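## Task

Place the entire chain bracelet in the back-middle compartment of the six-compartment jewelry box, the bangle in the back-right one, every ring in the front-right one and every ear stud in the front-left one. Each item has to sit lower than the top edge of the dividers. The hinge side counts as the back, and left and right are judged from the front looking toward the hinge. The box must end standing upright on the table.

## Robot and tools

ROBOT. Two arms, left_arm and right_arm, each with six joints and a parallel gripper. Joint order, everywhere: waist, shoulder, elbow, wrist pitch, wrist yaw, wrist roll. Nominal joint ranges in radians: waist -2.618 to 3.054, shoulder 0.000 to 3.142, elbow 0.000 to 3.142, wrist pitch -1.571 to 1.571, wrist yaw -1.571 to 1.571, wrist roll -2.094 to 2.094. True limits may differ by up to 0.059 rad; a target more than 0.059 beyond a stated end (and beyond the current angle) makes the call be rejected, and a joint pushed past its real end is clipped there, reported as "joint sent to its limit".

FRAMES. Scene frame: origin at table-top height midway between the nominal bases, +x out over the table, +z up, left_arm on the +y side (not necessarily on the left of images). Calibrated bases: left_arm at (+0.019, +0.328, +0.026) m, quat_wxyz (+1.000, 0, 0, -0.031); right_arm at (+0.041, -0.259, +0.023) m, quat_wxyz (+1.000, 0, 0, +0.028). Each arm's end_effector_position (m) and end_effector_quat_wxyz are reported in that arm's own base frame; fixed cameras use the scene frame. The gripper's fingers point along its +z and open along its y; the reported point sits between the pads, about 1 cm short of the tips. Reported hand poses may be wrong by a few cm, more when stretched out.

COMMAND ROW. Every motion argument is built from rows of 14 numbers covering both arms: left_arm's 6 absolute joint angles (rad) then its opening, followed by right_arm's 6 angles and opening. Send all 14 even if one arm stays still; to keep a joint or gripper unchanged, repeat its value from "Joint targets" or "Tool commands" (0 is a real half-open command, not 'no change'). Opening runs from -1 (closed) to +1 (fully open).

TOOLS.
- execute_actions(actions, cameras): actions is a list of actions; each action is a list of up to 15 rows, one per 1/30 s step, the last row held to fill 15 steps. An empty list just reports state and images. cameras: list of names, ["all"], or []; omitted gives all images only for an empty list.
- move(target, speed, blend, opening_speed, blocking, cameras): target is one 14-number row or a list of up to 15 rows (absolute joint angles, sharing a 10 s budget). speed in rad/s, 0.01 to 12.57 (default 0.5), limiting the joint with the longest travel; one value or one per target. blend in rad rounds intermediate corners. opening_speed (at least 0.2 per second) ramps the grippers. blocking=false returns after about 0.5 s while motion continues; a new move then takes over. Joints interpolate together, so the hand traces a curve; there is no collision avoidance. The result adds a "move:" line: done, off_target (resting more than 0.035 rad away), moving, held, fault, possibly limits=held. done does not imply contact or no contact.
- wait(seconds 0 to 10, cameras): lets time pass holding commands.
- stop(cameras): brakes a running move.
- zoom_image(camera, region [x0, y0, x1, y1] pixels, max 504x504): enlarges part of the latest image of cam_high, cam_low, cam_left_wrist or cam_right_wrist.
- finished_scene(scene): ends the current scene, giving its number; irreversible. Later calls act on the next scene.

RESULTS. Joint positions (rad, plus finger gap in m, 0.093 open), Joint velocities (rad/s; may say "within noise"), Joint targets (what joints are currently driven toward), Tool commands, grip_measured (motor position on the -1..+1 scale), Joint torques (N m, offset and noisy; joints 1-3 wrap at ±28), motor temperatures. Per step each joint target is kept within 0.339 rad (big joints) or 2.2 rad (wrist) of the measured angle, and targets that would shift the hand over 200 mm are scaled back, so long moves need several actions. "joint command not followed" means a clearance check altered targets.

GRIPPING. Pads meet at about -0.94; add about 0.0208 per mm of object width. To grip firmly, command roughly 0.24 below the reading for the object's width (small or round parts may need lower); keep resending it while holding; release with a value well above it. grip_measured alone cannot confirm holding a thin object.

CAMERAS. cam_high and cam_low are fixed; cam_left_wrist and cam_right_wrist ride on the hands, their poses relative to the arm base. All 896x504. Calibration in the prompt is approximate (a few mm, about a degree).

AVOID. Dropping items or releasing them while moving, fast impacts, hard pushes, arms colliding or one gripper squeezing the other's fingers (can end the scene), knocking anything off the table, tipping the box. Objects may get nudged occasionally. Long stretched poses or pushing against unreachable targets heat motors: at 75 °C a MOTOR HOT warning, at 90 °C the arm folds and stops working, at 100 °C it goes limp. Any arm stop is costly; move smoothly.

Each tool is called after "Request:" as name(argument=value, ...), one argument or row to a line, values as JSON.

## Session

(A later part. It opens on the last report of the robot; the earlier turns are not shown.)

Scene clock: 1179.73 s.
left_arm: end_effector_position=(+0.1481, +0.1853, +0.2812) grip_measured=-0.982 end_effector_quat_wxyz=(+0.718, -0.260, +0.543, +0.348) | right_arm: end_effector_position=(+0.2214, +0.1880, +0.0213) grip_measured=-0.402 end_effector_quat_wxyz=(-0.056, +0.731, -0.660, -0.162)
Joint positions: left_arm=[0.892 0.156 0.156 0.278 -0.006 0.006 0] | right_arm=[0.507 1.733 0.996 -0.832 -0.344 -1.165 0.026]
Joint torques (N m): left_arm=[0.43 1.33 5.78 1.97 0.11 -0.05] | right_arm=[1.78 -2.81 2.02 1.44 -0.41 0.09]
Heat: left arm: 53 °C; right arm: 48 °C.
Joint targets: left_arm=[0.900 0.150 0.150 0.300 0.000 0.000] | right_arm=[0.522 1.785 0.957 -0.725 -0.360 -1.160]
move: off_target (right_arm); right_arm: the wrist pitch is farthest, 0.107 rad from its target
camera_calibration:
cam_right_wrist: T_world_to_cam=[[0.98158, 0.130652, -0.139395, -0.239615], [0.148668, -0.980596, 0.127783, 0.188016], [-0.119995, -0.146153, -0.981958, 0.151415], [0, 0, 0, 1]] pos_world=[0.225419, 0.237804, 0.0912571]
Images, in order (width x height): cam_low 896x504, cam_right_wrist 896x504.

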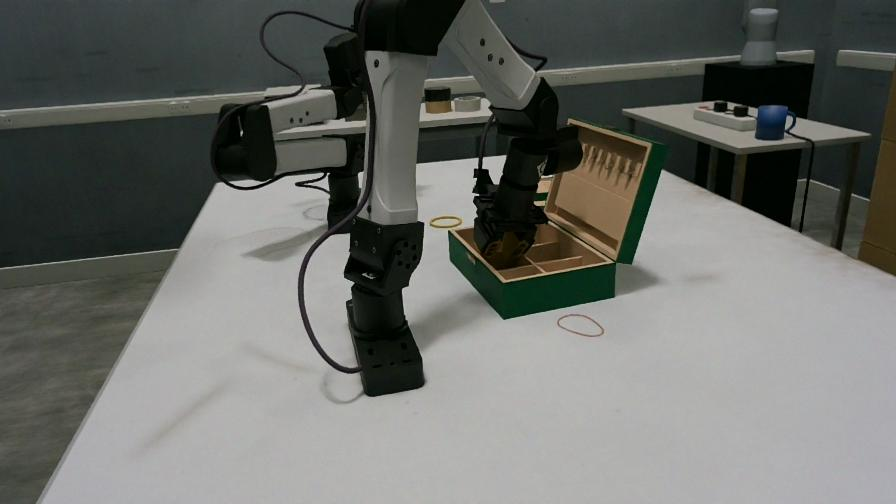

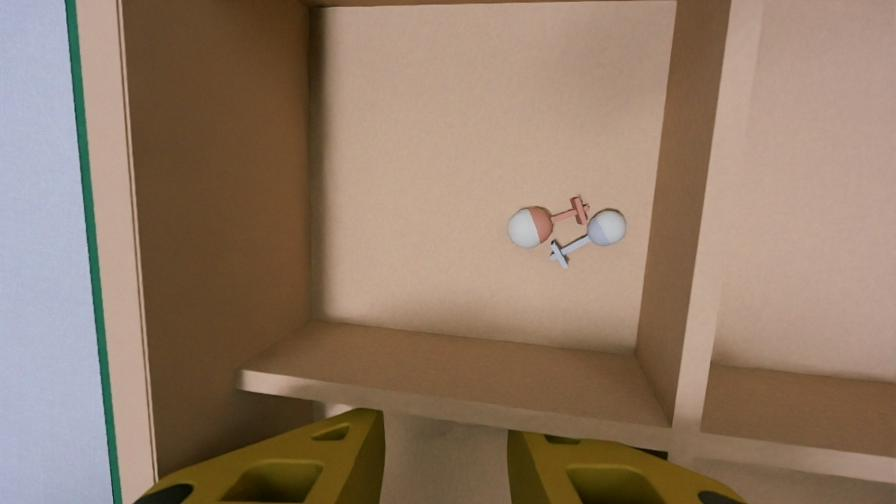

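Request:
move(
  target=[
    [0.9,0.15,0.15,0.3,0,0,-1,0.510,1.55,1.13,-1.12,-0.36,-1.18,-0.5],
    [0.9,0.15,0.15,0.3,0,0,-1,0.510,1.50,1.10,-1.12,-0.36,0.4,-0.5],
    [0.9,0.15,0.15,0.3,0,0,-1,0.512,1.50,1.0,-0.95,-0.36,1.97,-0.5],
    [0.9,0.15,0.15,0.3,0,0,-1,0.512,1.55,0.872,-0.70,-0.36,1.97,-0.5],
  ],
  speed=[0.5,1.2,1.2,0.3],
  cameras=["cam_right_wrist"],
)

Scene clock: 1213.33 s.
left_arm: end_effector_position=(+0.1481, +0.1853, +0.2812) grip_measured=-0.982 end_effector_quat_wxyz=(+0.718, -0.260, +0.543, +0.348) | right_arm: end_effector_position=(+0.2217, +0.1911, +0.0473) grip_measured=-0.498 end_effector_quat_wxyz=(-0.134, +0.635, +0.746, +0.148)
Joint positions: left_arm=[0.892 0.156 0.156 0.278 -0.006 0.006 0] | right_arm=[0.51 1.539 0.88 -0.718 -0.355 1.955 0.021]
Joint torques (N m): left_arm=[0.44 1.33 5.75 1.97 0.11 -0.04] | right_arm=[0.65 -5.24 5.45 0.85 -0.22 0.22]
Heat: left arm: 53 °C; right arm: 47 °C.
Joint targets: left_arm=[0.900 0.150 0.150 0.300 0.000 0.000] | right_arm=[0.512 1.550 0.872 -0.700 -0.360 1.970]
move: done
camera_calibration:
cam_right_wrist: T_world_to_cam=[[-0.986462, -0.151533, -0.0626918, 0.249891], [-0.146792, 0.645518, 0.749505, -0.0870074], [-0.0731062, 0.748561, -0.659023, -0.0192532], [0, 0, 0, 1]] pos_world=[0.232328, 0.108444, 0.0681903]
Images, in order (width x height): cam_right_wrist 896x504.

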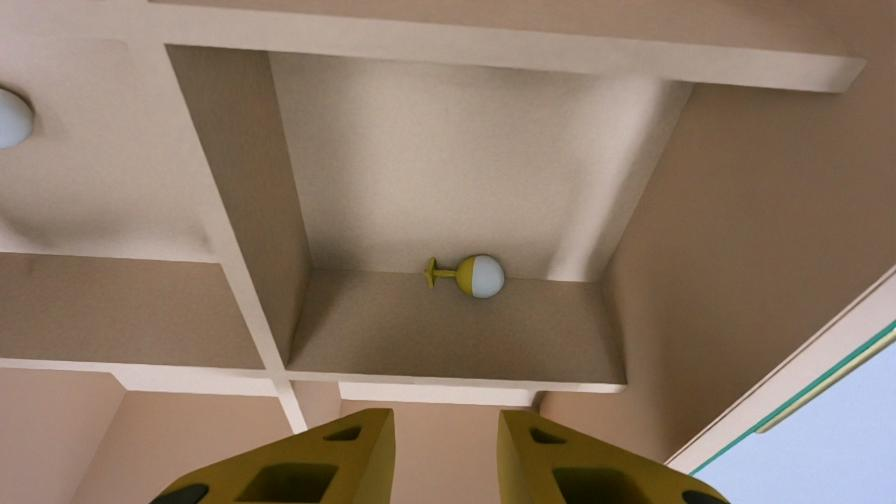

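Request:
move(
  target=[0.9,0.15,0.15,0.3,0,0,-1,0.514,1.60,0.822,-0.60,-0.36,1.97,-0.5],
  speed=0.2,
  cameras=["cam_right_wrist"],
)

Scene clock: 1219.23 s.
left_arm: end_effector_position=(+0.1481, +0.1853, +0.2812) grip_measured=-0.982 end_effector_quat_wxyz=(+0.718, -0.260, +0.543, +0.348) | right_arm: end_effector_position=(+0.2205, +0.1912, +0.0314) grip_measured=-0.498 end_effector_quat_wxyz=(-0.138, +0.636, +0.746, +0.145)
Joint positions: left_arm=[0.892 0.156 0.156 0.278 -0.006 0.006 0] | right_arm=[0.51 1.572 0.843 -0.657 -0.359 1.956 0.021]
Joint torques (N m): left_arm=[0.43 1.33 5.78 1.97 0.11 -0.04] | right_arm=[0.83 -3.75 4.04 1.24 -0.18 0.2]
Heat: left arm: 53 °C; right arm: 46 °C.
Joint targets: left_arm=[0.900 0.150 0.150 0.300 0.000 0.000] | right_arm=[0.514 1.600 0.822 -0.600 -0.360 1.970]
move: off_target (right_arm); right_arm: the wrist pitch is farthest, 0.057 rad from its target
camera_calibration:
cam_right_wrist: T_world_to_cam=[[-0.986965, -0.151945, -0.0530409, 0.247632], [-0.139805, 0.646211, 0.750244, -0.0770221], [-0.0797204, 0.74788, -0.65903, -0.0282665], [0, 0, 0, 1]] pos_world=[0.231382, 0.108539, 0.0522915]
Images, in order (width x height): cam_right_wrist 896x504.

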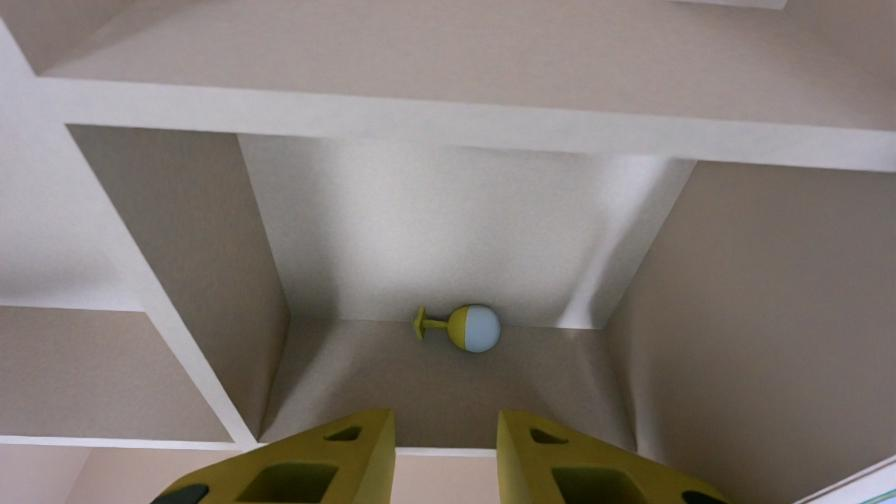

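Request:
move(
  target=[0.9,0.15,0.15,0.3,0,0,-1,0.520,1.635,0.78,-0.525,-0.36,1.98,-0.5],
  speed=0.2,
  cameras=["cam_right_wrist"],
)

Scene clock: 1229.13 s.
left_arm: end_effector_position=(+0.1481, +0.1853, +0.2812) grip_measured=-0.982 end_effector_quat_wxyz=(+0.718, -0.260, +0.543, +0.348) | right_arm: end_effector_position=(+0.2198, +0.1908, +0.0277) grip_measured=-0.498 end_effector_quat_wxyz=(-0.142, +0.639, +0.741, +0.150)
Joint positions: left_arm=[0.892 0.156 0.156 0.278 -0.006 0.006 0] | right_arm=[0.504 1.572 0.822 -0.629 -0.37 1.962 0.021]
Joint torques (N m): left_arm=[0.44 1.35 5.76 1.97 0.1 -0.04] | right_arm=[1.85 -0.38 2.06 1.77 -0.07 0.22]
Heat: left arm: 53 °C; right arm: 46 °C.
Joint targets: left_arm=[0.900 0.150 0.150 0.300 0.000 0.000] | right_arm=[0.520 1.635 0.780 -0.525 -0.360 1.980]
move: off_target (right_arm); right_arm: the wrist pitch is farthest, 0.104 rad from its target
camera_calibration:
cam_right_wrist: T_world_to_cam=[[-0.988583, -0.141005, -0.0531094, 0.245003], [-0.131787, 0.638299, 0.758424, -0.0744317], [-0.073042, 0.756764, -0.649595, -0.0338882], [0, 0, 0, 1]] pos_world=[0.229922, 0.107702, 0.0474491]
Images, in order (width x height): cam_right_wrist 896x504.

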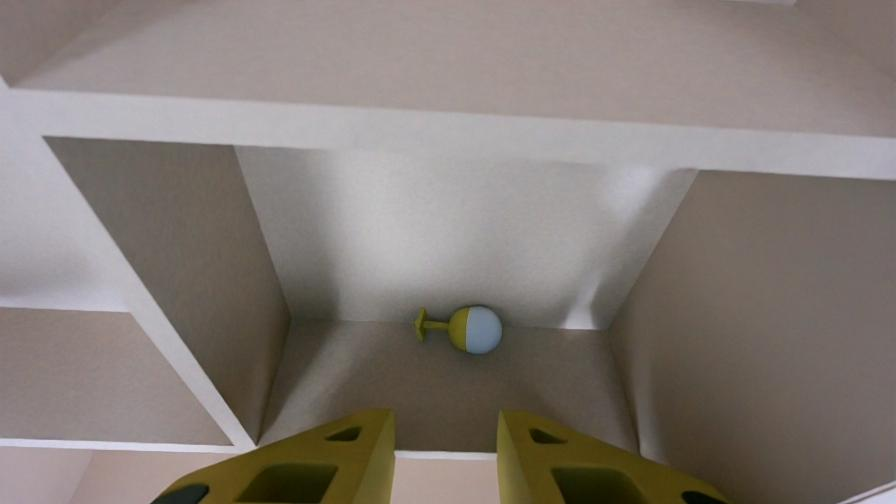

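Request:
move(
  target=[
    [0.9,0.15,0.15,0.3,0,0,-1,0.512,1.50,1.0,-0.95,-0.36,1.97,-0.5],
    [0.9,0.15,0.15,0.3,0,0,-1,0.510,1.50,1.10,-1.12,-0.36,0.4,-0.5],
    [0.9,0.15,0.15,0.3,0,0,-1,0.512,1.50,1.0,-0.95,-0.36,-1.17,-0.5],
    [0.9,0.15,0.15,0.3,0,0,-1,0.515,1.60,0.822,-0.60,-0.36,-1.17,-0.5],
    [0.9,0.15,0.15,0.3,0,0,-1,0.520,1.645,0.774,-0.505,-0.36,-1.16,-0.5],
  ],
  speed=[0.5,1.2,1.2,0.4,0.2],
  cameras=["cam_right_wrist"],
)

Scene clock: 1251.83 s.
left_arm: end_effector_position=(+0.1481, +0.1853, +0.2812) grip_measured=-0.982 end_effector_quat_wxyz=(+0.718, -0.260, +0.543, +0.348) | right_arm: end_effector_position=(+0.2186, +0.1874, +0.0052) grip_measured=-0.498 end_effector_quat_wxyz=(-0.134, +0.736, -0.650, -0.136)
Joint positions: left_arm=[0.892 0.156 0.156 0.278 -0.006 0.006 0] | right_arm=[0.51 1.627 0.786 -0.559 -0.345 -1.155 0.021]
Joint torques (N m): left_arm=[0.43 1.33 5.75 1.97 0.11 -0.04] | right_arm=[1.37 -4.94 4.56 1.24 -0.41 0]
Heat: left arm: 53 °C; right arm: 45 °C.
Joint targets: left_arm=[0.900 0.150 0.150 0.300 0.000 0.000] | right_arm=[0.520 1.645 0.774 -0.505 -0.360 -1.160]
move: off_target (right_arm); right_arm: the wrist pitch is farthest, 0.054 rad from its target
camera_calibration:
cam_right_wrist: T_world_to_cam=[[0.991524, 0.129262, 0.0130762, -0.241779], [0.128105, -0.989468, 0.0673921, 0.196337], [0.0216498, -0.0651458, -0.997641, 0.0891874], [0, 0, 0, 1]] pos_world=[0.212647, 0.231332, 0.078907]
Images, in order (width x height): cam_right_wrist 896x504.

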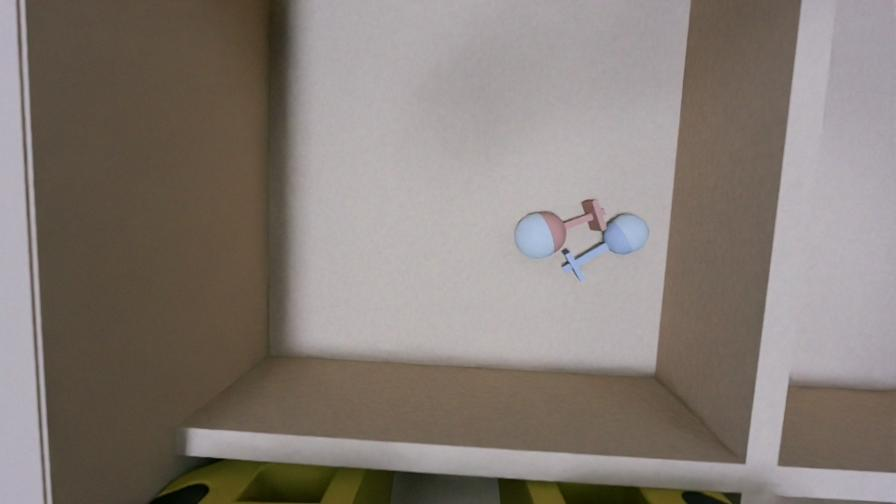

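Request:
move(
  target=[
    [0.9,0.15,0.15,0.3,0,0,-1,0.545,1.645,0.782,-0.515,-0.37,-1.14,-0.5],
    [0.9,0.15,0.15,0.3,0,0,-1,0.545,1.645,0.782,-0.515,-0.37,-1.14,-1],
  ],
  speed=0.2,
  opening_speed=0.5,
)

Request:
move(
  target=[
    [0.9,0.15,0.15,0.3,0,0,-1,0.53,1.55,0.92,-0.75,-0.36,-1.16,-1],
  ],
  speed=0.3,
  cameras=["cam_right_wrist"],
)

Scene clock: 1262.00 s.
left_arm: end_effector_position=(+0.1481, +0.1853, +0.2812) grip_measured=-0.982 end_effector_quat_wxyz=(+0.718, -0.260, +0.543, +0.348) | right_arm: end_effector_position=(+0.2198, +0.1881, +0.0048) grip_measured=-0.722 end_effector_quat_wxyz=(-0.133, +0.733, -0.654, -0.130)
Joint positions: left_arm=[0.892 0.156 0.156 0.278 -0.006 0.006 0] | right_arm=[0.518 1.627 0.786 -0.552 -0.331 -1.137 0.011]
Joint torques (N m): left_arm=[0.43 1.33 5.78 1.97 0.11 -0.04] | right_arm=[2.85 -4.96 5.33 1.07 -0.64 0.02]
Heat: left arm: 54 °C; right arm: 45 °C.
Joint targets: left_arm=[0.900 0.150 0.150 0.300 0.000 0.000] | right_arm=[0.545 1.645 0.782 -0.515 -0.370 -1.140]
move: off_target (right_arm); target 2's new numbers were sent with right_arm's wrist pitch 0.044 rad from that target; right_arm: the wrist yaw is farthest, 0.039 rad from its target
camera_calibration:
cam_left_wrist: T_world_to_cam=[[0.781405, -0.62397, 0.00817711, -0.0023741], [-0.0677142, -0.0978111, -0.992899, 0.349382], [0.620339, 0.775303, -0.118682, -0.121441], [0, 0, 0, 1]] pos_world=[0.100848, 0.126846, 0.332508]
cam_right_wrist: T_world_to_cam=[[0.992794, 0.118436, 0.0182599, -0.241241], [0.116715, -0.990196, 0.0767368, 0.199553], [0.0271694, -0.0740526, -0.996884, 0.0891945], [0, 0, 0, 1]] pos_world=[0.213788, 0.232773, 0.0780086]

Scene clock: 1263.43 s.
left_arm: end_effector_position=(+0.1481, +0.1853, +0.2812) grip_measured=-0.982 end_effector_quat_wxyz=(+0.718, -0.260, +0.543, +0.348) | right_arm: end_effector_position=(+0.2215, +0.1933, +0.0437) grip_measured=-0.753 end_effector_quat_wxyz=(-0.131, +0.737, -0.649, -0.136)
Joint positions: left_arm=[0.892 0.156 0.156 0.278 -0.006 0.006 0] | right_arm=[0.524 1.569 0.902 -0.734 -0.342 -1.145 0.009]
Joint torques (N m): left_arm=[0.44 1.32 5.76 1.97 0.11 -0.04] | right_arm=[0.98 -8.42 7.9 0.52 -0.46 -0.12]
Heat: left arm: 54 °C; right arm: 46 °C.
Joint targets: left_arm=[0.900 0.150 0.150 0.300 0.000 0.000] | right_arm=[0.530 1.550 0.920 -0.750 -0.360 -1.160]
move: done
camera_calibration:
cam_right_wrist: T_world_to_cam=[[0.990916, 0.134109, 0.00999198, -0.246583], [0.133097, -0.988642, 0.0698029, 0.197844], [0.0192397, -0.067839, -0.997511, 0.128974], [0, 0, 0, 1]] pos_world=[0.215529, 0.237415, 0.117306]
Images, in order (width x height): cam_right_wrist 896x504.

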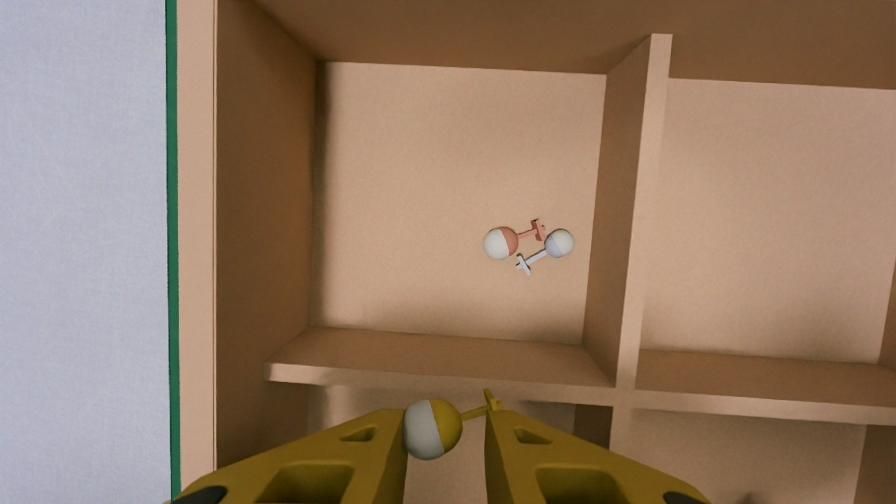

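Request:
move(
  target=[
    [0.9,0.15,0.15,0.3,0,0,-1,0.53,1.46,1.0,-0.9,-0.36,-1.16,-1],
    [0.9,0.15,0.15,0.3,0,0,-1,0.698,1.64,1.07,-0.81,-0.36,-0.98,-1],
    [0.9,0.15,0.15,0.3,0,0,-1,0.698,1.735,0.945,-0.60,-0.36,-0.98,-1],
  ],
  speed=[0.4,0.4,0.3],
  cameras=["cam_right_wrist"],
)

Scene clock: 1281.20 s.
left_arm: end_effector_position=(+0.1481, +0.1853, +0.2812) grip_measured=-0.982 end_effector_quat_wxyz=(+0.718, -0.260, +0.543, +0.348) | right_arm: end_effector_position=(+0.2076, +0.2478, +0.0179) grip_measured=-0.973 end_effector_quat_wxyz=(-0.111, +0.742, -0.642, -0.157)
Joint positions: left_arm=[0.892 0.156 0.156 0.278 -0.006 0.006 0] | right_arm=[0.695 1.723 0.952 -0.624 -0.347 -0.989 0]
Joint torques (N m): left_arm=[0.43 1.33 5.76 1.97 0.11 -0.04] | right_arm=[0.69 -6.76 5.29 0.92 -0.39 0.14]
Heat: left arm: 54 °C; right arm: 47 °C.
Joint targets: left_arm=[0.900 0.150 0.150 0.300 0.000 0.000] | right_arm=[0.698 1.735 0.945 -0.600 -0.360 -0.980]
move: done
camera_calibration:
cam_right_wrist: T_world_to_cam=[[0.985866, 0.161456, -0.0447316, -0.244634], [0.164109, -0.984372, 0.0638753, 0.248038], [-0.0337195, -0.0703133, -0.996955, 0.118651], [0, 0, 0, 1]] pos_world=[0.204472, 0.292002, 0.0915034]
Images, in order (width x height): cam_right_wrist 896x504.

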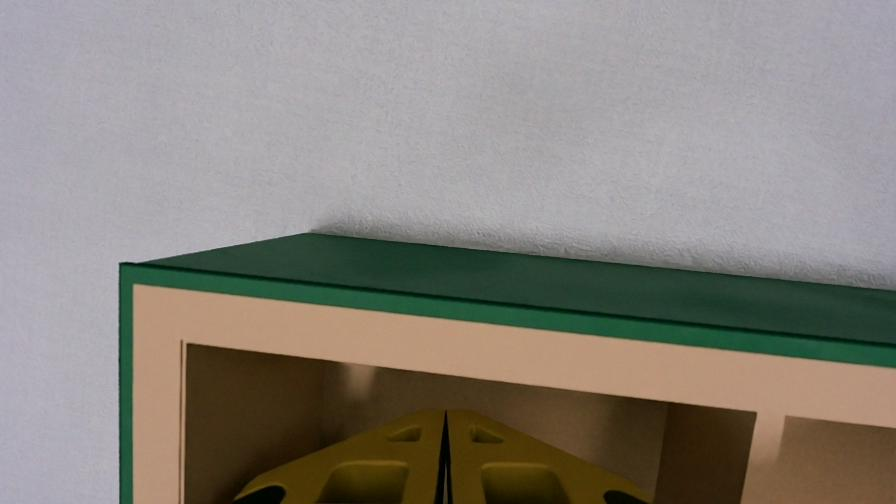

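Request:
move(
  target=[
    [0.9,0.15,0.15,0.3,0,0,-1,0.698,1.60,1.07,-0.85,-0.36,-0.98,-1],
    [0.9,0.15,0.15,0.3,0,0,-1,0.75,1.35,1.05,-1.2,0,0.64,-0.5],
  ],
  speed=[0.4,1.0],
  cameras=["cam_right_wrist","cam_high","cam_low"],
)

Scene clock: 1294.57 s.
left_arm: end_effector_position=(+0.1481, +0.1853, +0.2812) grip_measured=-0.982 end_effector_quat_wxyz=(+0.718, -0.260, +0.543, +0.348) | right_arm: end_effector_position=(+0.1724, +0.1607, +0.1115) grip_measured=-0.502 end_effector_quat_wxyz=(+0.025, -0.058, +0.998, +0.027)
Joint positions: left_arm=[0.892 0.156 0.156 0.278 -0.006 0.006 0] | right_arm=[0.743 1.367 1.052 -1.183 -0.01 0.627 0.021]
Joint torques (N m): left_arm=[0.44 1.33 5.76 1.97 0.11 -0.04] | right_arm=[1.05 -6.53 6.42 0.36 0.16 0.18]
Heat: left arm: 54 °C; right arm: 48 °C.
Joint targets: left_arm=[0.900 0.150 0.150 0.300 0.000 0.000] | right_arm=[0.750 1.350 1.050 -1.200 0.000 0.640]
move: done
camera_calibration:
cam_right_wrist: T_world_to_cam=[[0.124947, -0.990317, -0.0605065, 0.143687], [-0.912349, -0.138646, 0.385223, 0.175856], [-0.389882, 0.00707067, -0.920838, 0.245215], [0, 0, 0, 1]] pos_world=[0.238093, 0.164944, 0.166753]
Images, in order (width x height): cam_high 896x504, cam_low 896x504, cam_right_wrist 896x504.

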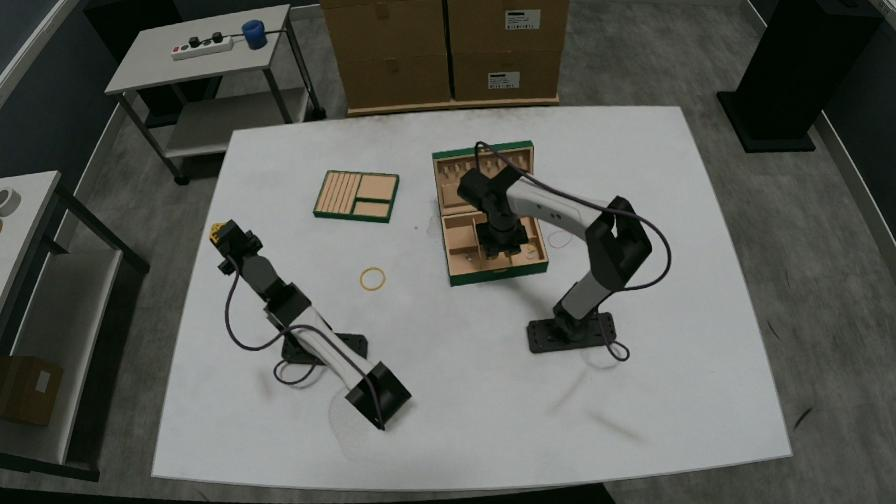

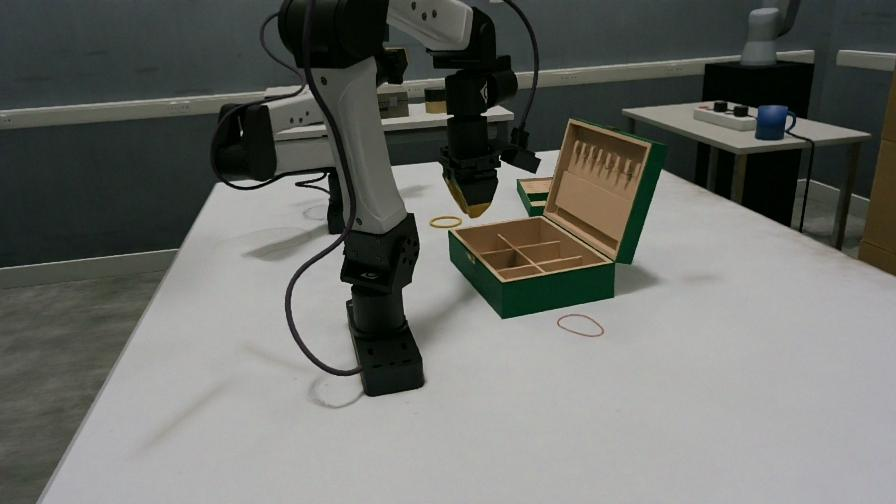

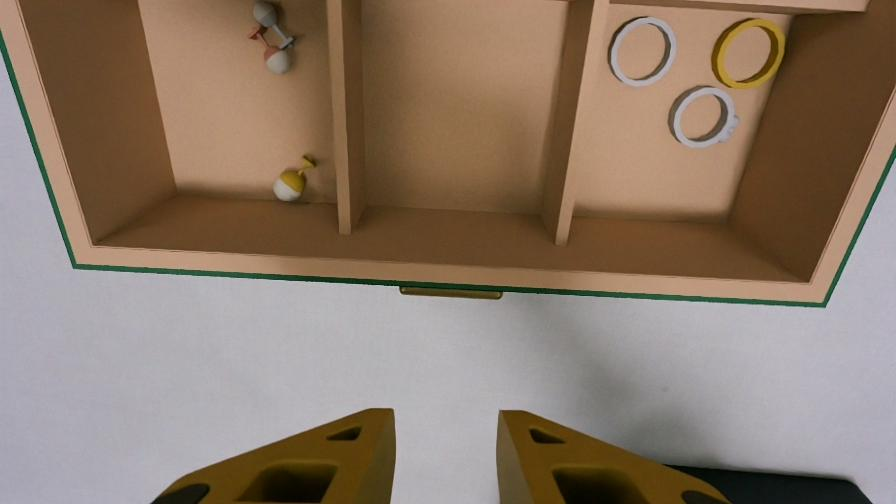

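Request:
move(
  target=[0.9,0.15,0.15,0.3,0,0,-1,0.552,1.71,1.345,-1.185,0,0.466,-0.5],
  speed=0.7,
  cameras=["cam_right_wrist"],
)

Scene clock: 1307.20 s.
left_arm: end_effector_position=(+0.1481, +0.1853, +0.2812) grip_measured=-0.982 end_effector_quat_wxyz=(+0.718, -0.260, +0.543, +0.348) | right_arm: end_effector_position=(+0.2589, +0.1613, +0.0986) grip_measured=-0.502 end_effector_quat_wxyz=(+0.001, -0.038, +0.999, +0.004)
Joint positions: left_arm=[0.892 0.156 0.156 0.278 -0.006 0.006 0] | right_arm=[0.554 1.7 1.323 -1.19 -0.006 0.478 0.021]
Joint torques (N m): left_arm=[0.42 1.33 5.78 1.97 0.11 -0.04] | right_arm=[0.32 -7.17 8.46 0.39 0.1 -0.11]
Heat: left arm: 54 °C; right arm: 47 °C.
Joint targets: left_arm=[0.900 0.150 0.150 0.300 0.000 0.000] | right_arm=[0.552 1.710 1.345 -1.185 0.000 0.466]
move: done
camera_calibration:
cam_right_wrist: T_world_to_cam=[[0.0827986, -0.996412, -0.017518, 0.140276], [-0.8976, -0.0822016, 0.433079, 0.242302], [-0.432965, -0.0201342, -0.901186, 0.280681], [0, 0, 0, 1]] pos_world=[0.327401, 0.165342, 0.150467]
Images, in order (width x height): cam_right_wrist 896x504.

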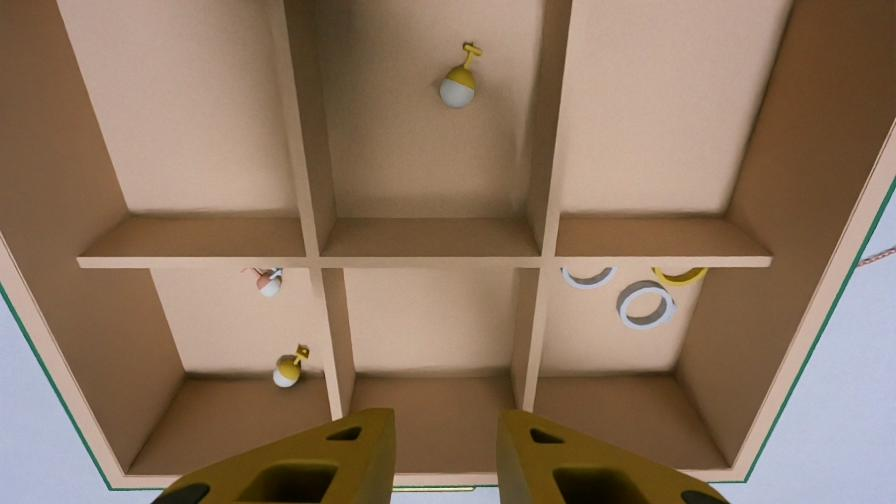

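Request:
move(
  target=[
    [0.9,0.15,0.15,0.3,0,0,-1,0.49,1.50,1.05,-0.8,0,0.6,-0.45],
    [0.9,0.15,0.15,0.3,0,0,-1,0.484,1.475,0.80,-0.355,0,0.6,-0.45],
  ],
  speed=0.5,
  cameras=["cam_right_wrist","cam_low"],
)

Scene clock: 1334.03 s.
left_arm: end_effector_position=(+0.1481, +0.1853, +0.2812) grip_measured=-0.982 end_effector_quat_wxyz=(+0.718, -0.260, +0.543, +0.348) | right_arm: end_effector_position=(+0.3030, +0.1629, +0.0539) grip_measured=-0.452 end_effector_quat_wxyz=(+0.210, +0.046, +0.968, +0.129)
Joint positions: left_arm=[0.892 0.156 0.156 0.278 -0.006 0.006 0] | right_arm=[0.491 1.5 0.808 -0.382 -0.006 0.588 0.023]
Joint torques (N m): left_arm=[0.44 1.33 5.76 1.97 0.11 -0.04] | right_arm=[-0.08 -8.77 5.97 1.62 0.11 0.15]
Heat: left arm: 54 °C; right arm: 49 °C.
Joint targets: left_arm=[0.900 0.150 0.150 0.300 0.000 0.000] | right_arm=[0.484 1.475 0.800 -0.355 0.000 0.600]
move: done
camera_calibration:
cam_right_wrist: T_world_to_cam=[[-0.0252112, -0.961064, -0.275173, 0.178344], [-0.999529, 0.0194126, 0.0237763, 0.337631], [-0.0175087, 0.275643, -0.961101, 0.0886146], [0, 0, 0, 1]] pos_world=[0.34352, 0.14042, 0.126215]
Images, in order (width x height): cam_low 896x504, cam_right_wrist 896x504.

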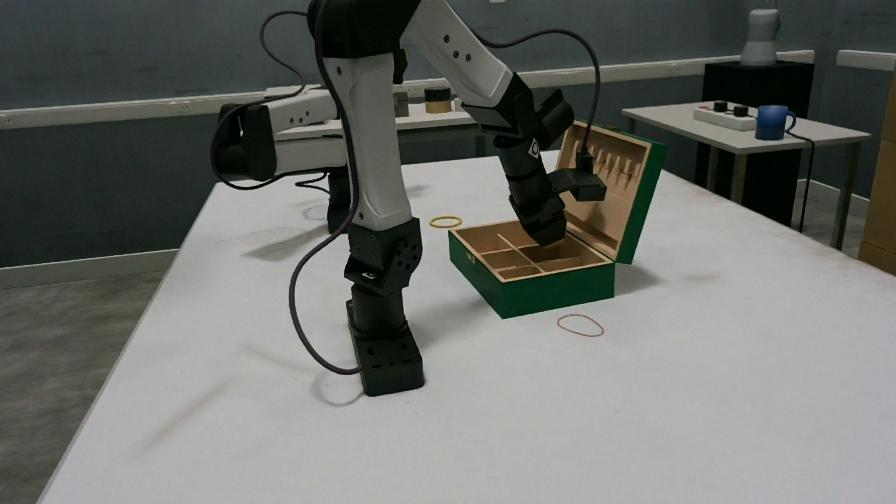

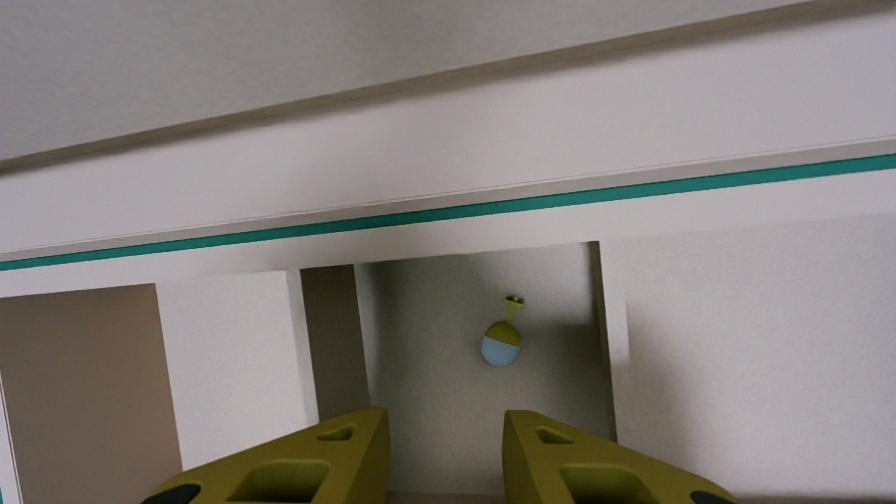

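Request:
move(
  target=[0.9,0.15,0.15,0.3,0,0,-1,0.470,1.565,0.728,-0.195,0,0.58,-0.45],
  speed=0.3,
  cameras=["cam_right_wrist"],
)

Scene clock: 1347.47 s.
left_arm: end_effector_position=(+0.1481, +0.1853, +0.2812) grip_measured=-0.982 end_effector_quat_wxyz=(+0.718, -0.260, +0.543, +0.348) | right_arm: end_effector_position=(+0.3121, +0.1632, +0.0345) grip_measured=-0.452 end_effector_quat_wxyz=(+0.230, +0.052, +0.962, +0.140)
Joint positions: left_arm=[0.892 0.156 0.156 0.278 -0.006 0.006 0] | right_arm=[0.478 1.548 0.741 -0.219 -0.008 0.588 0.023]
Joint torques (N m): left_arm=[0.44 1.32 5.76 1.97 0.11 -0.04] | right_arm=[-0.2 -5.07 5.38 1.72 0.12 -0.05]
Heat: left arm: 54 °C; right arm: 49 °C.
Joint targets: left_arm=[0.900 0.150 0.150 0.300 0.000 0.000] | right_arm=[0.470 1.565 0.728 -0.195 0.000 0.580]
move: done
camera_calibration:
cam_right_wrist: T_world_to_cam=[[-0.0250109, -0.953993, -0.298785, 0.173159], [-0.999392, 0.031123, -0.0157151, 0.346661], [0.0242912, 0.29821, -0.954191, 0.0531219], [0, 0, 0, 1]] pos_world=[0.349491, 0.138562, 0.107874]
Images, in order (width x height): cam_right_wrist 896x504.

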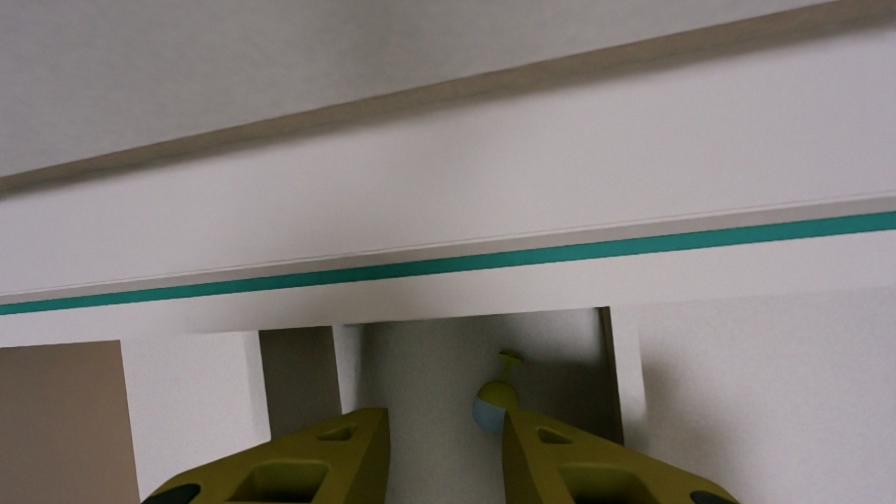

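Request:
move(
  target=[0.9,0.15,0.15,0.3,0,0,-1,0.468,1.62,0.680,-0.085,0,0.58,-0.45],
  speed=0.25,
  cameras=["cam_right_wrist"],
)

Scene clock: 1363.00 s.
left_arm: end_effector_position=(+0.1481, +0.1853, +0.2812) grip_measured=-0.982 end_effector_quat_wxyz=(+0.718, -0.260, +0.543, +0.348) | right_arm: end_effector_position=(+0.3200, +0.1717, +0.0249) grip_measured=-0.452 end_effector_quat_wxyz=(+0.248, +0.048, +0.954, +0.164)
Joint positions: left_arm=[0.892 0.156 0.156 0.278 -0.006 0.006 0] | right_arm=[0.478 1.59 0.699 -0.078 -0.032 0.588 0.023]
Joint torques (N m): left_arm=[0.43 1.33 5.78 1.97 0.11 -0.04] | right_arm=[-0.38 -4.08 4.51 1.45 0.35 -0.05]
Heat: left arm: 54 °C; right arm: 48 °C.
Joint targets: left_arm=[0.900 0.150 0.150 0.300 0.000 0.000] | right_arm=[0.468 1.620 0.680 -0.085 0.000 0.580]
move: done
camera_calibration:
cam_right_wrist: T_world_to_cam=[[0.000715838, -0.939971, -0.341253, 0.16901], [-0.998179, 0.0199137, -0.0569456, 0.35673], [0.0603228, 0.340672, -0.938245, 0.0220614], [0, 0, 0, 1]] pos_world=[0.354628, 0.144245, 0.0986881]
Images, in order (width x height): cam_right_wrist 896x504.

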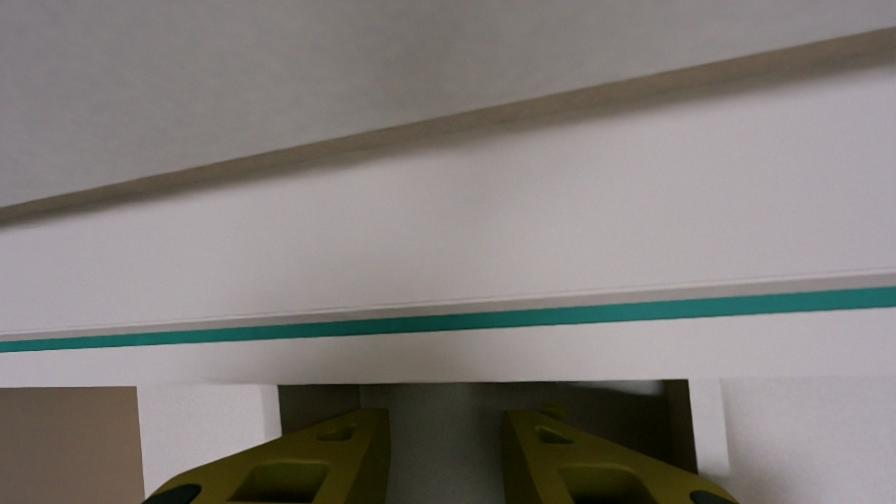

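Request:
move(
  target=[
    [0.9,0.15,0.15,0.3,0,0,-1,0.468,1.50,0.79,-0.31,0,0.55,-0.45],
    [0.9,0.15,0.15,0.3,0,0,-1,0.442,1.50,0.735,-0.25,0,0.48,-0.45],
  ],
  speed=0.4,
  cameras=["cam_right_wrist"],
)

Scene clock: 1376.23 s.
left_arm: end_effector_position=(+0.1481, +0.1853, +0.2812) grip_measured=-0.982 end_effector_quat_wxyz=(+0.718, -0.260, +0.543, +0.348) | right_arm: end_effector_position=(+0.3105, +0.1512, +0.0392) grip_measured=-0.452 end_effector_quat_wxyz=(+0.230, +0.021, +0.965, +0.124)
Joint positions: left_arm=[0.892 0.156 0.156 0.278 -0.006 0.006 0] | right_arm=[0.447 1.518 0.743 -0.267 -0.013 0.493 0.023]
Joint torques (N m): left_arm=[0.43 1.33 5.76 1.97 0.11 -0.05] | right_arm=[0.03 -8.13 5.83 1.59 0.16 -0.08]
Heat: left arm: 54 °C; right arm: 46 °C.
Joint targets: left_arm=[0.900 0.150 0.150 0.300 0.000 0.000] | right_arm=[0.442 1.500 0.735 -0.250 0.000 0.480]
move: done
camera_calibration:
cam_right_wrist: T_world_to_cam=[[0.027545, -0.966732, -0.254304, 0.146879], [-0.99949, -0.0225241, -0.0226352, 0.353918], [0.0161542, 0.254798, -0.966859, 0.0708882], [0, 0, 0, 1]] pos_world=[0.348547, 0.131902, 0.113902]
Images, in order (width x height): cam_right_wrist 896x504.

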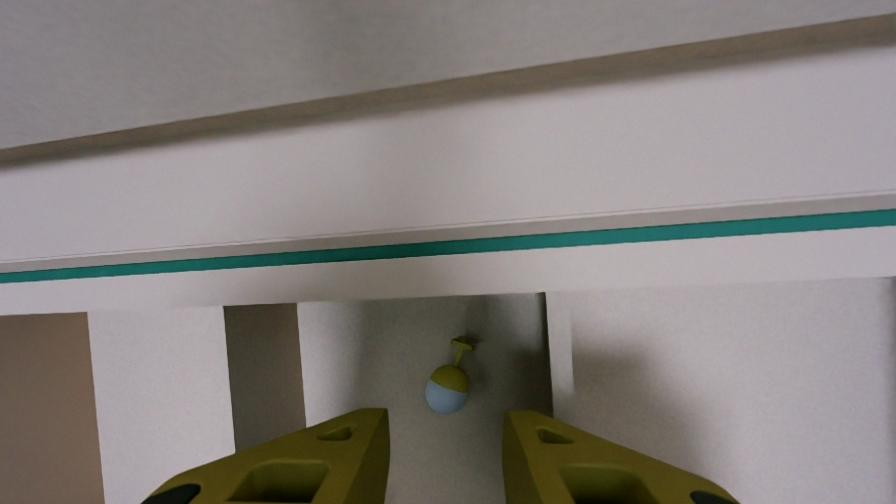

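Request:
move(
  target=[
    [0.9,0.15,0.15,0.3,0,0,-1,0.480,1.51,0.79,-0.32,0,0.50,-0.45],
    [0.9,0.15,0.15,0.3,0,0,-1,0.478,1.57,0.715,-0.19,0,0.50,-0.45],
  ],
  speed=0.3,
  cameras=["cam_right_wrist"],
)

Scene clock: 1398.83 s.
left_arm: end_effector_position=(+0.1481, +0.1853, +0.2812) grip_measured=-0.982 end_effector_quat_wxyz=(+0.718, -0.260, +0.543, +0.348) | right_arm: end_effector_position=(+0.3115, +0.1630, +0.0337) grip_measured=-0.452 end_effector_quat_wxyz=(+0.237, +0.006, +0.963, +0.131)
Joint positions: left_arm=[0.892 0.156 0.156 0.278 -0.006 0.006 0] | right_arm=[0.476 1.545 0.731 -0.208 -0.012 0.492 0.023]
Joint torques (N m): left_arm=[0.44 1.35 5.78 1.97 0.11 -0.05] | right_arm=[0.62 -4.27 5.04 1.6 0.16 0.12]
Heat: left arm: 54 °C; right arm: 46 °C.
Joint targets: left_arm=[0.900 0.150 0.150 0.300 0.000 0.000] | right_arm=[0.478 1.570 0.715 -0.190 0.000 0.500]
move: done
camera_calibration:
cam_right_wrist: T_world_to_cam=[[0.061386, -0.963312, -0.261269, 0.14603], [-0.997754, -0.052198, -0.041969, 0.36004], [0.0267916, 0.263258, -0.964353, 0.0577194], [0, 0, 0, 1]] pos_world=[0.348721, 0.144271, 0.108925]
Images, in order (width x height): cam_right_wrist 896x504.

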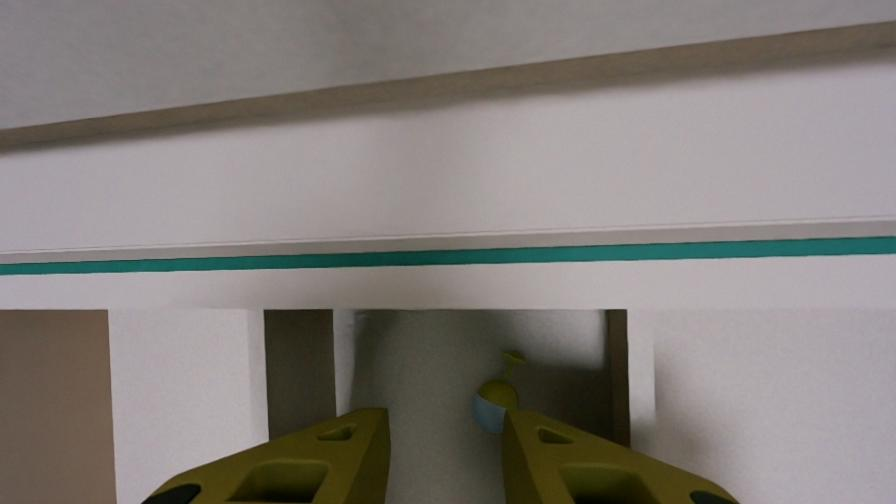

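Request:
move(
  target=[
    [0.9,0.15,0.15,0.3,0,0,-1,0.470,1.535,0.74,-0.255,0,0.48,-0.45],
    [0.9,0.15,0.15,0.3,0,0,-1,0.470,1.575,0.695,-0.175,0,0.48,-0.45],
  ],
  speed=0.25,
  cameras=["cam_right_wrist"],
)

Scene clock: 1416.33 s.
left_arm: end_effector_position=(+0.1481, +0.1853, +0.2812) grip_measured=-0.982 end_effector_quat_wxyz=(+0.718, -0.260, +0.543, +0.348) | right_arm: end_effector_position=(+0.3128, +0.1639, +0.0331) grip_measured=-0.452 end_effector_quat_wxyz=(+0.244, +0.006, +0.960, +0.135)
Joint positions: left_arm=[0.892 0.156 0.156 0.278 -0.006 0.006 0] | right_arm=[0.476 1.545 0.718 -0.179 -0.013 0.492 0.023]
Joint torques (N m): left_arm=[0.43 1.33 5.78 1.97 0.11 -0.04] | right_arm=[-0.06 -3.77 4.27 1.57 0.17 -0.09]
Heat: left arm: 54 °C; right arm: 45 °C.
Joint targets: left_arm=[0.900 0.150 0.150 0.300 0.000 0.000] | right_arm=[0.470 1.575 0.695 -0.175 0.000 0.480]
move: done
camera_calibration:
cam_right_wrist: T_world_to_cam=[[0.0659187, -0.961118, -0.268153, 0.145031], [-0.997027, -0.0526981, -0.0562126, 0.361692], [0.0398958, 0.271061, -0.961735, 0.051392], [0, 0, 0, 1]] pos_world=[0.349006, 0.144522, 0.108648]
Images, in order (width x height): cam_right_wrist 896x504.

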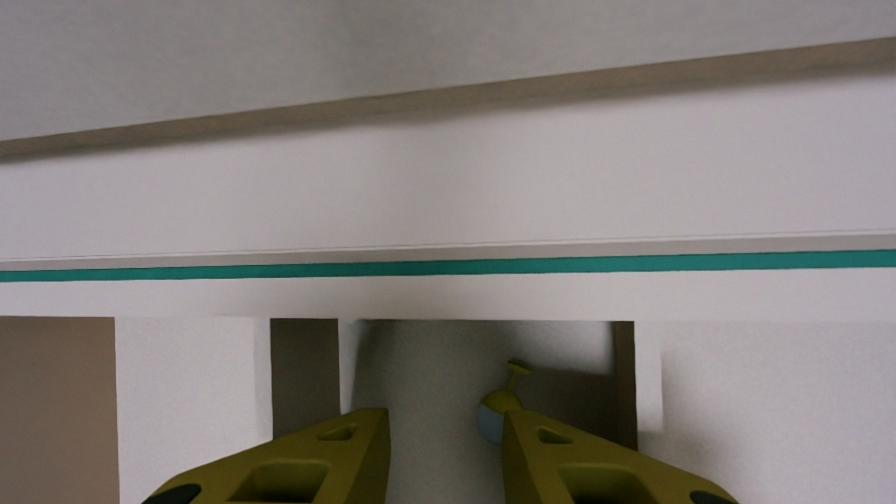

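Request:
move(
  target=[
    [0.9,0.15,0.15,0.3,0,0,-1,0.50,1.46,0.82,-0.36,0,0.50,-0.55],
    [0.9,0.15,0.15,0.3,0,0,-1,0.620,1.50,0.79,-0.31,0.3,0.53,-0.55],
  ],
  speed=0.4,
  cameras=["cam_right_wrist"],
)

Scene clock: 1436.60 s.
left_arm: end_effector_position=(+0.1481, +0.1853, +0.2812) grip_measured=-0.982 end_effector_quat_wxyz=(+0.718, -0.260, +0.543, +0.348) | right_arm: end_effector_position=(+0.3123, +0.1617, +0.0666) grip_measured=-0.548 end_effector_quat_wxyz=(+0.301, -0.009, +0.953, +0.027)
Joint positions: left_arm=[0.892 0.156 0.156 0.278 -0.006 0.006 0] | right_arm=[0.615 1.487 0.8 -0.334 0.288 0.515 0.019]
Joint torques (N m): left_arm=[0.44 1.33 5.76 1.97 0.11 -0.04] | right_arm=[0.94 -5.23 5.94 1.68 0.32 0.2]
Heat: left arm: 54 °C; right arm: 44 °C.
Joint targets: left_arm=[0.900 0.150 0.150 0.300 0.000 0.000] | right_arm=[0.620 1.500 0.790 -0.310 0.300 0.530]
move: done
camera_calibration:
cam_right_wrist: T_world_to_cam=[[0.0437929, -0.997759, -0.0505855, 0.150331], [-0.986153, -0.0350658, -0.162087, 0.36366], [0.15995, 0.0569834, -0.985479, 0.0829309], [0, 0, 0, 1]] pos_world=[0.338776, 0.158021, 0.148276]
Images, in order (width x height): cam_right_wrist 896x504.

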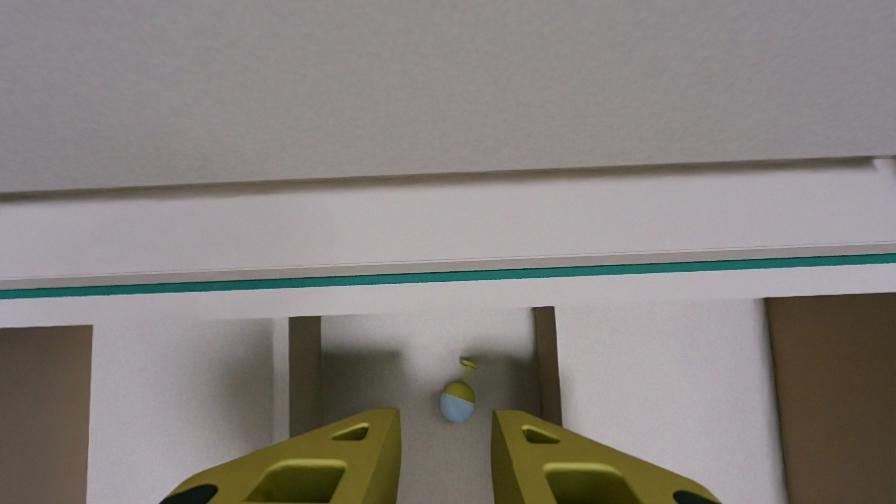

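Request:
move(
  target=[
    [0.9,0.15,0.15,0.3,0,0,-1,0.630,1.575,0.725,-0.20,0.305,0.54,-0.55],
    [0.9,0.15,0.15,0.3,0,0,-1,0.632,1.650,0.664,-0.070,0.31,0.54,-0.55],
  ],
  speed=0.25,
  cameras=["cam_right_wrist"],
)

Scene clock: 1446.33 s.
left_arm: end_effector_position=(+0.1481, +0.1853, +0.2812) grip_measured=-0.982 end_effector_quat_wxyz=(+0.718, -0.260, +0.543, +0.348) | right_arm: end_effector_position=(+0.3114, +0.1670, +0.0182) grip_measured=-0.550 end_effector_quat_wxyz=(+0.306, -0.011, +0.952, +0.027)
Joint positions: left_arm=[0.892 0.156 0.156 0.278 -0.006 0.006 0] | right_arm=[0.636 1.612 0.687 -0.091 0.304 0.526 0.019]
Joint torques (N m): left_arm=[0.44 1.33 5.78 1.97 0.11 -0.04] | right_arm=[0.23 -3.23 3.88 1.66 0.33 0.2]
Heat: left arm: 54 °C; right arm: 45 °C.
Joint targets: left_arm=[0.900 0.150 0.150 0.300 0.000 0.000] | right_arm=[0.632 1.650 0.664 -0.070 0.310 0.540]
move: off_target (right_arm); right_arm: the shoulder is farthest, 0.038 rad from its target
camera_calibration:
cam_right_wrist: T_world_to_cam=[[0.0481392, -0.997661, -0.0485275, 0.151871], [-0.984139, -0.0390695, -0.173046, 0.35543], [0.170745, 0.056088, -0.983718, 0.0318353], [0, 0, 0, 1]] pos_world=[0.337046, 0.163617, 0.100192]
Images, in order (width x height): cam_right_wrist 896x504.

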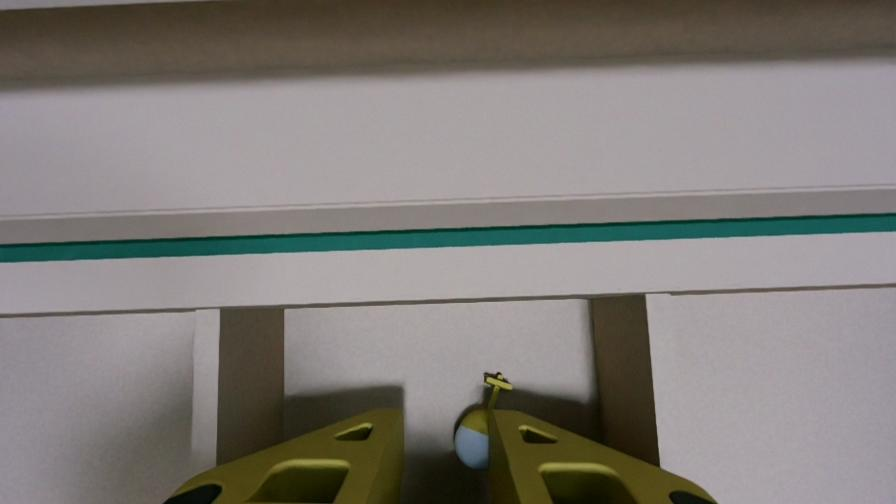

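Request:
move(
  target=[
    [0.9,0.15,0.15,0.3,0,0,-1,0.630,1.57,0.715,-0.17,0.305,0.53,-0.55],
    [0.9,0.15,0.15,0.3,0,0,-1,0.610,1.57,0.715,-0.17,0.305,0.52,-0.55],
    [0.9,0.15,0.15,0.3,0,0,-1,0.612,1.645,0.658,-0.080,0.31,0.52,-0.55],
  ],
  speed=0.25,
  cameras=["cam_right_wrist"],
)

Scene clock: 1456.43 s.
left_arm: end_effector_position=(+0.1481, +0.1853, +0.2812) grip_measured=-0.982 end_effector_quat_wxyz=(+0.718, -0.260, +0.543, +0.348) | right_arm: end_effector_position=(+0.3111, +0.1669, +0.0184) grip_measured=-0.550 end_effector_quat_wxyz=(+0.303, -0.009, +0.952, +0.034)
Joint positions: left_arm=[0.892 0.156 0.156 0.278 -0.006 0.006 0] | right_arm=[0.628 1.606 0.684 -0.09 0.287 0.526 0.019]
Joint torques (N m): left_arm=[0.43 1.33 5.76 1.97 0.11 -0.04] | right_arm=[-0.87 -3.18 3.66 1.58 0.46 -0.01]
Heat: left arm: 54 °C; right arm: 44 °C.
Joint targets: left_arm=[0.900 0.150 0.150 0.300 0.000 0.000] | right_arm=[0.612 1.645 0.658 -0.080 0.310 0.520]
move: off_target (right_arm); right_arm: the shoulder is farthest, 0.039 rad from its target
camera_calibration:
cam_right_wrist: T_world_to_cam=[[0.0487216, -0.99682, -0.0630607, 0.151676], [-0.985129, -0.0375436, -0.167662, 0.355182], [0.164761, 0.0702917, -0.983826, 0.0315824], [0, 0, 0, 1]] pos_world=[0.337307, 0.162308, 0.100187]
Images, in order (width x height): cam_right_wrist 896x504.

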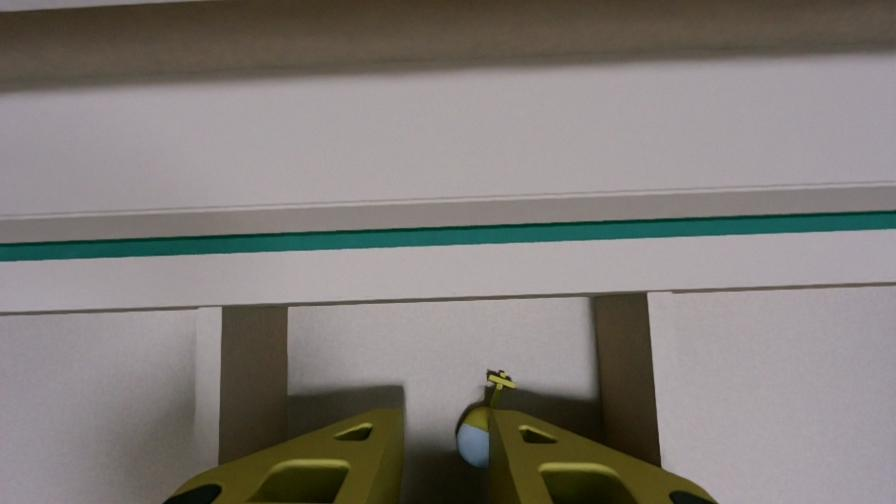

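Request:
move(
  target=[
    [0.9,0.15,0.15,0.3,0,0,-1,0.63,1.50,0.79,-0.31,0.3,0.53,-0.5],
    [0.9,0.15,0.15,0.3,0,0,-1,0.685,1.535,0.76,-0.25,0.45,0.53,-0.5],
    [0.9,0.15,0.15,0.3,0,0,-1,0.688,1.60,0.705,-0.13,0.455,0.53,-0.5],
  ],
  speed=0.3,
  cameras=["cam_right_wrist"],
)

Scene clock: 1474.57 s.
left_arm: end_effector_position=(+0.1481, +0.1853, +0.2812) grip_measured=-0.982 end_effector_quat_wxyz=(+0.718, -0.260, +0.543, +0.348) | right_arm: end_effector_position=(+0.3120, +0.1609, +0.0346) grip_measured=-0.502 end_effector_quat_wxyz=(+0.338, -0.015, +0.941, -0.029)
Joint positions: left_arm=[0.892 0.156 0.156 0.278 -0.006 0.006 0] | right_arm=[0.687 1.586 0.71 -0.153 0.452 0.527 0.021]
Joint torques (N m): left_arm=[0.43 1.33 5.76 1.97 0.11 -0.04] | right_arm=[0.54 -5.42 5.78 1.63 0.34 0.09]
Heat: left arm: 54 °C; right arm: 44 °C.
Joint targets: left_arm=[0.900 0.150 0.150 0.300 0.000 0.000] | right_arm=[0.688 1.600 0.705 -0.130 0.455 0.530]
move: done
camera_calibration:
cam_right_wrist: T_world_to_cam=[[0.0213083, -0.99793, 0.0606785, 0.151121], [-0.971231, -0.0350604, -0.235545, 0.356123], [0.237185, -0.0539138, -0.969967, 0.0446548], [0, 0, 0, 1]] pos_world=[0.332066, 0.165702, 0.118027]
Images, in order (width x height): cam_right_wrist 896x504.

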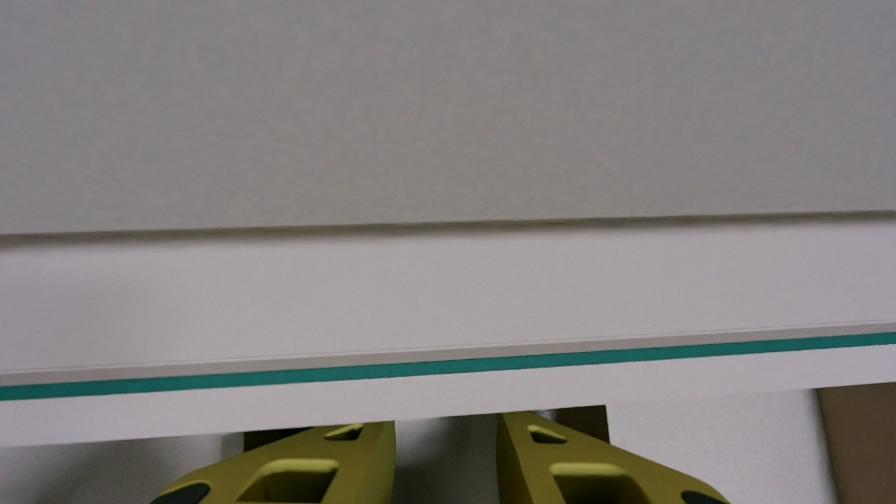

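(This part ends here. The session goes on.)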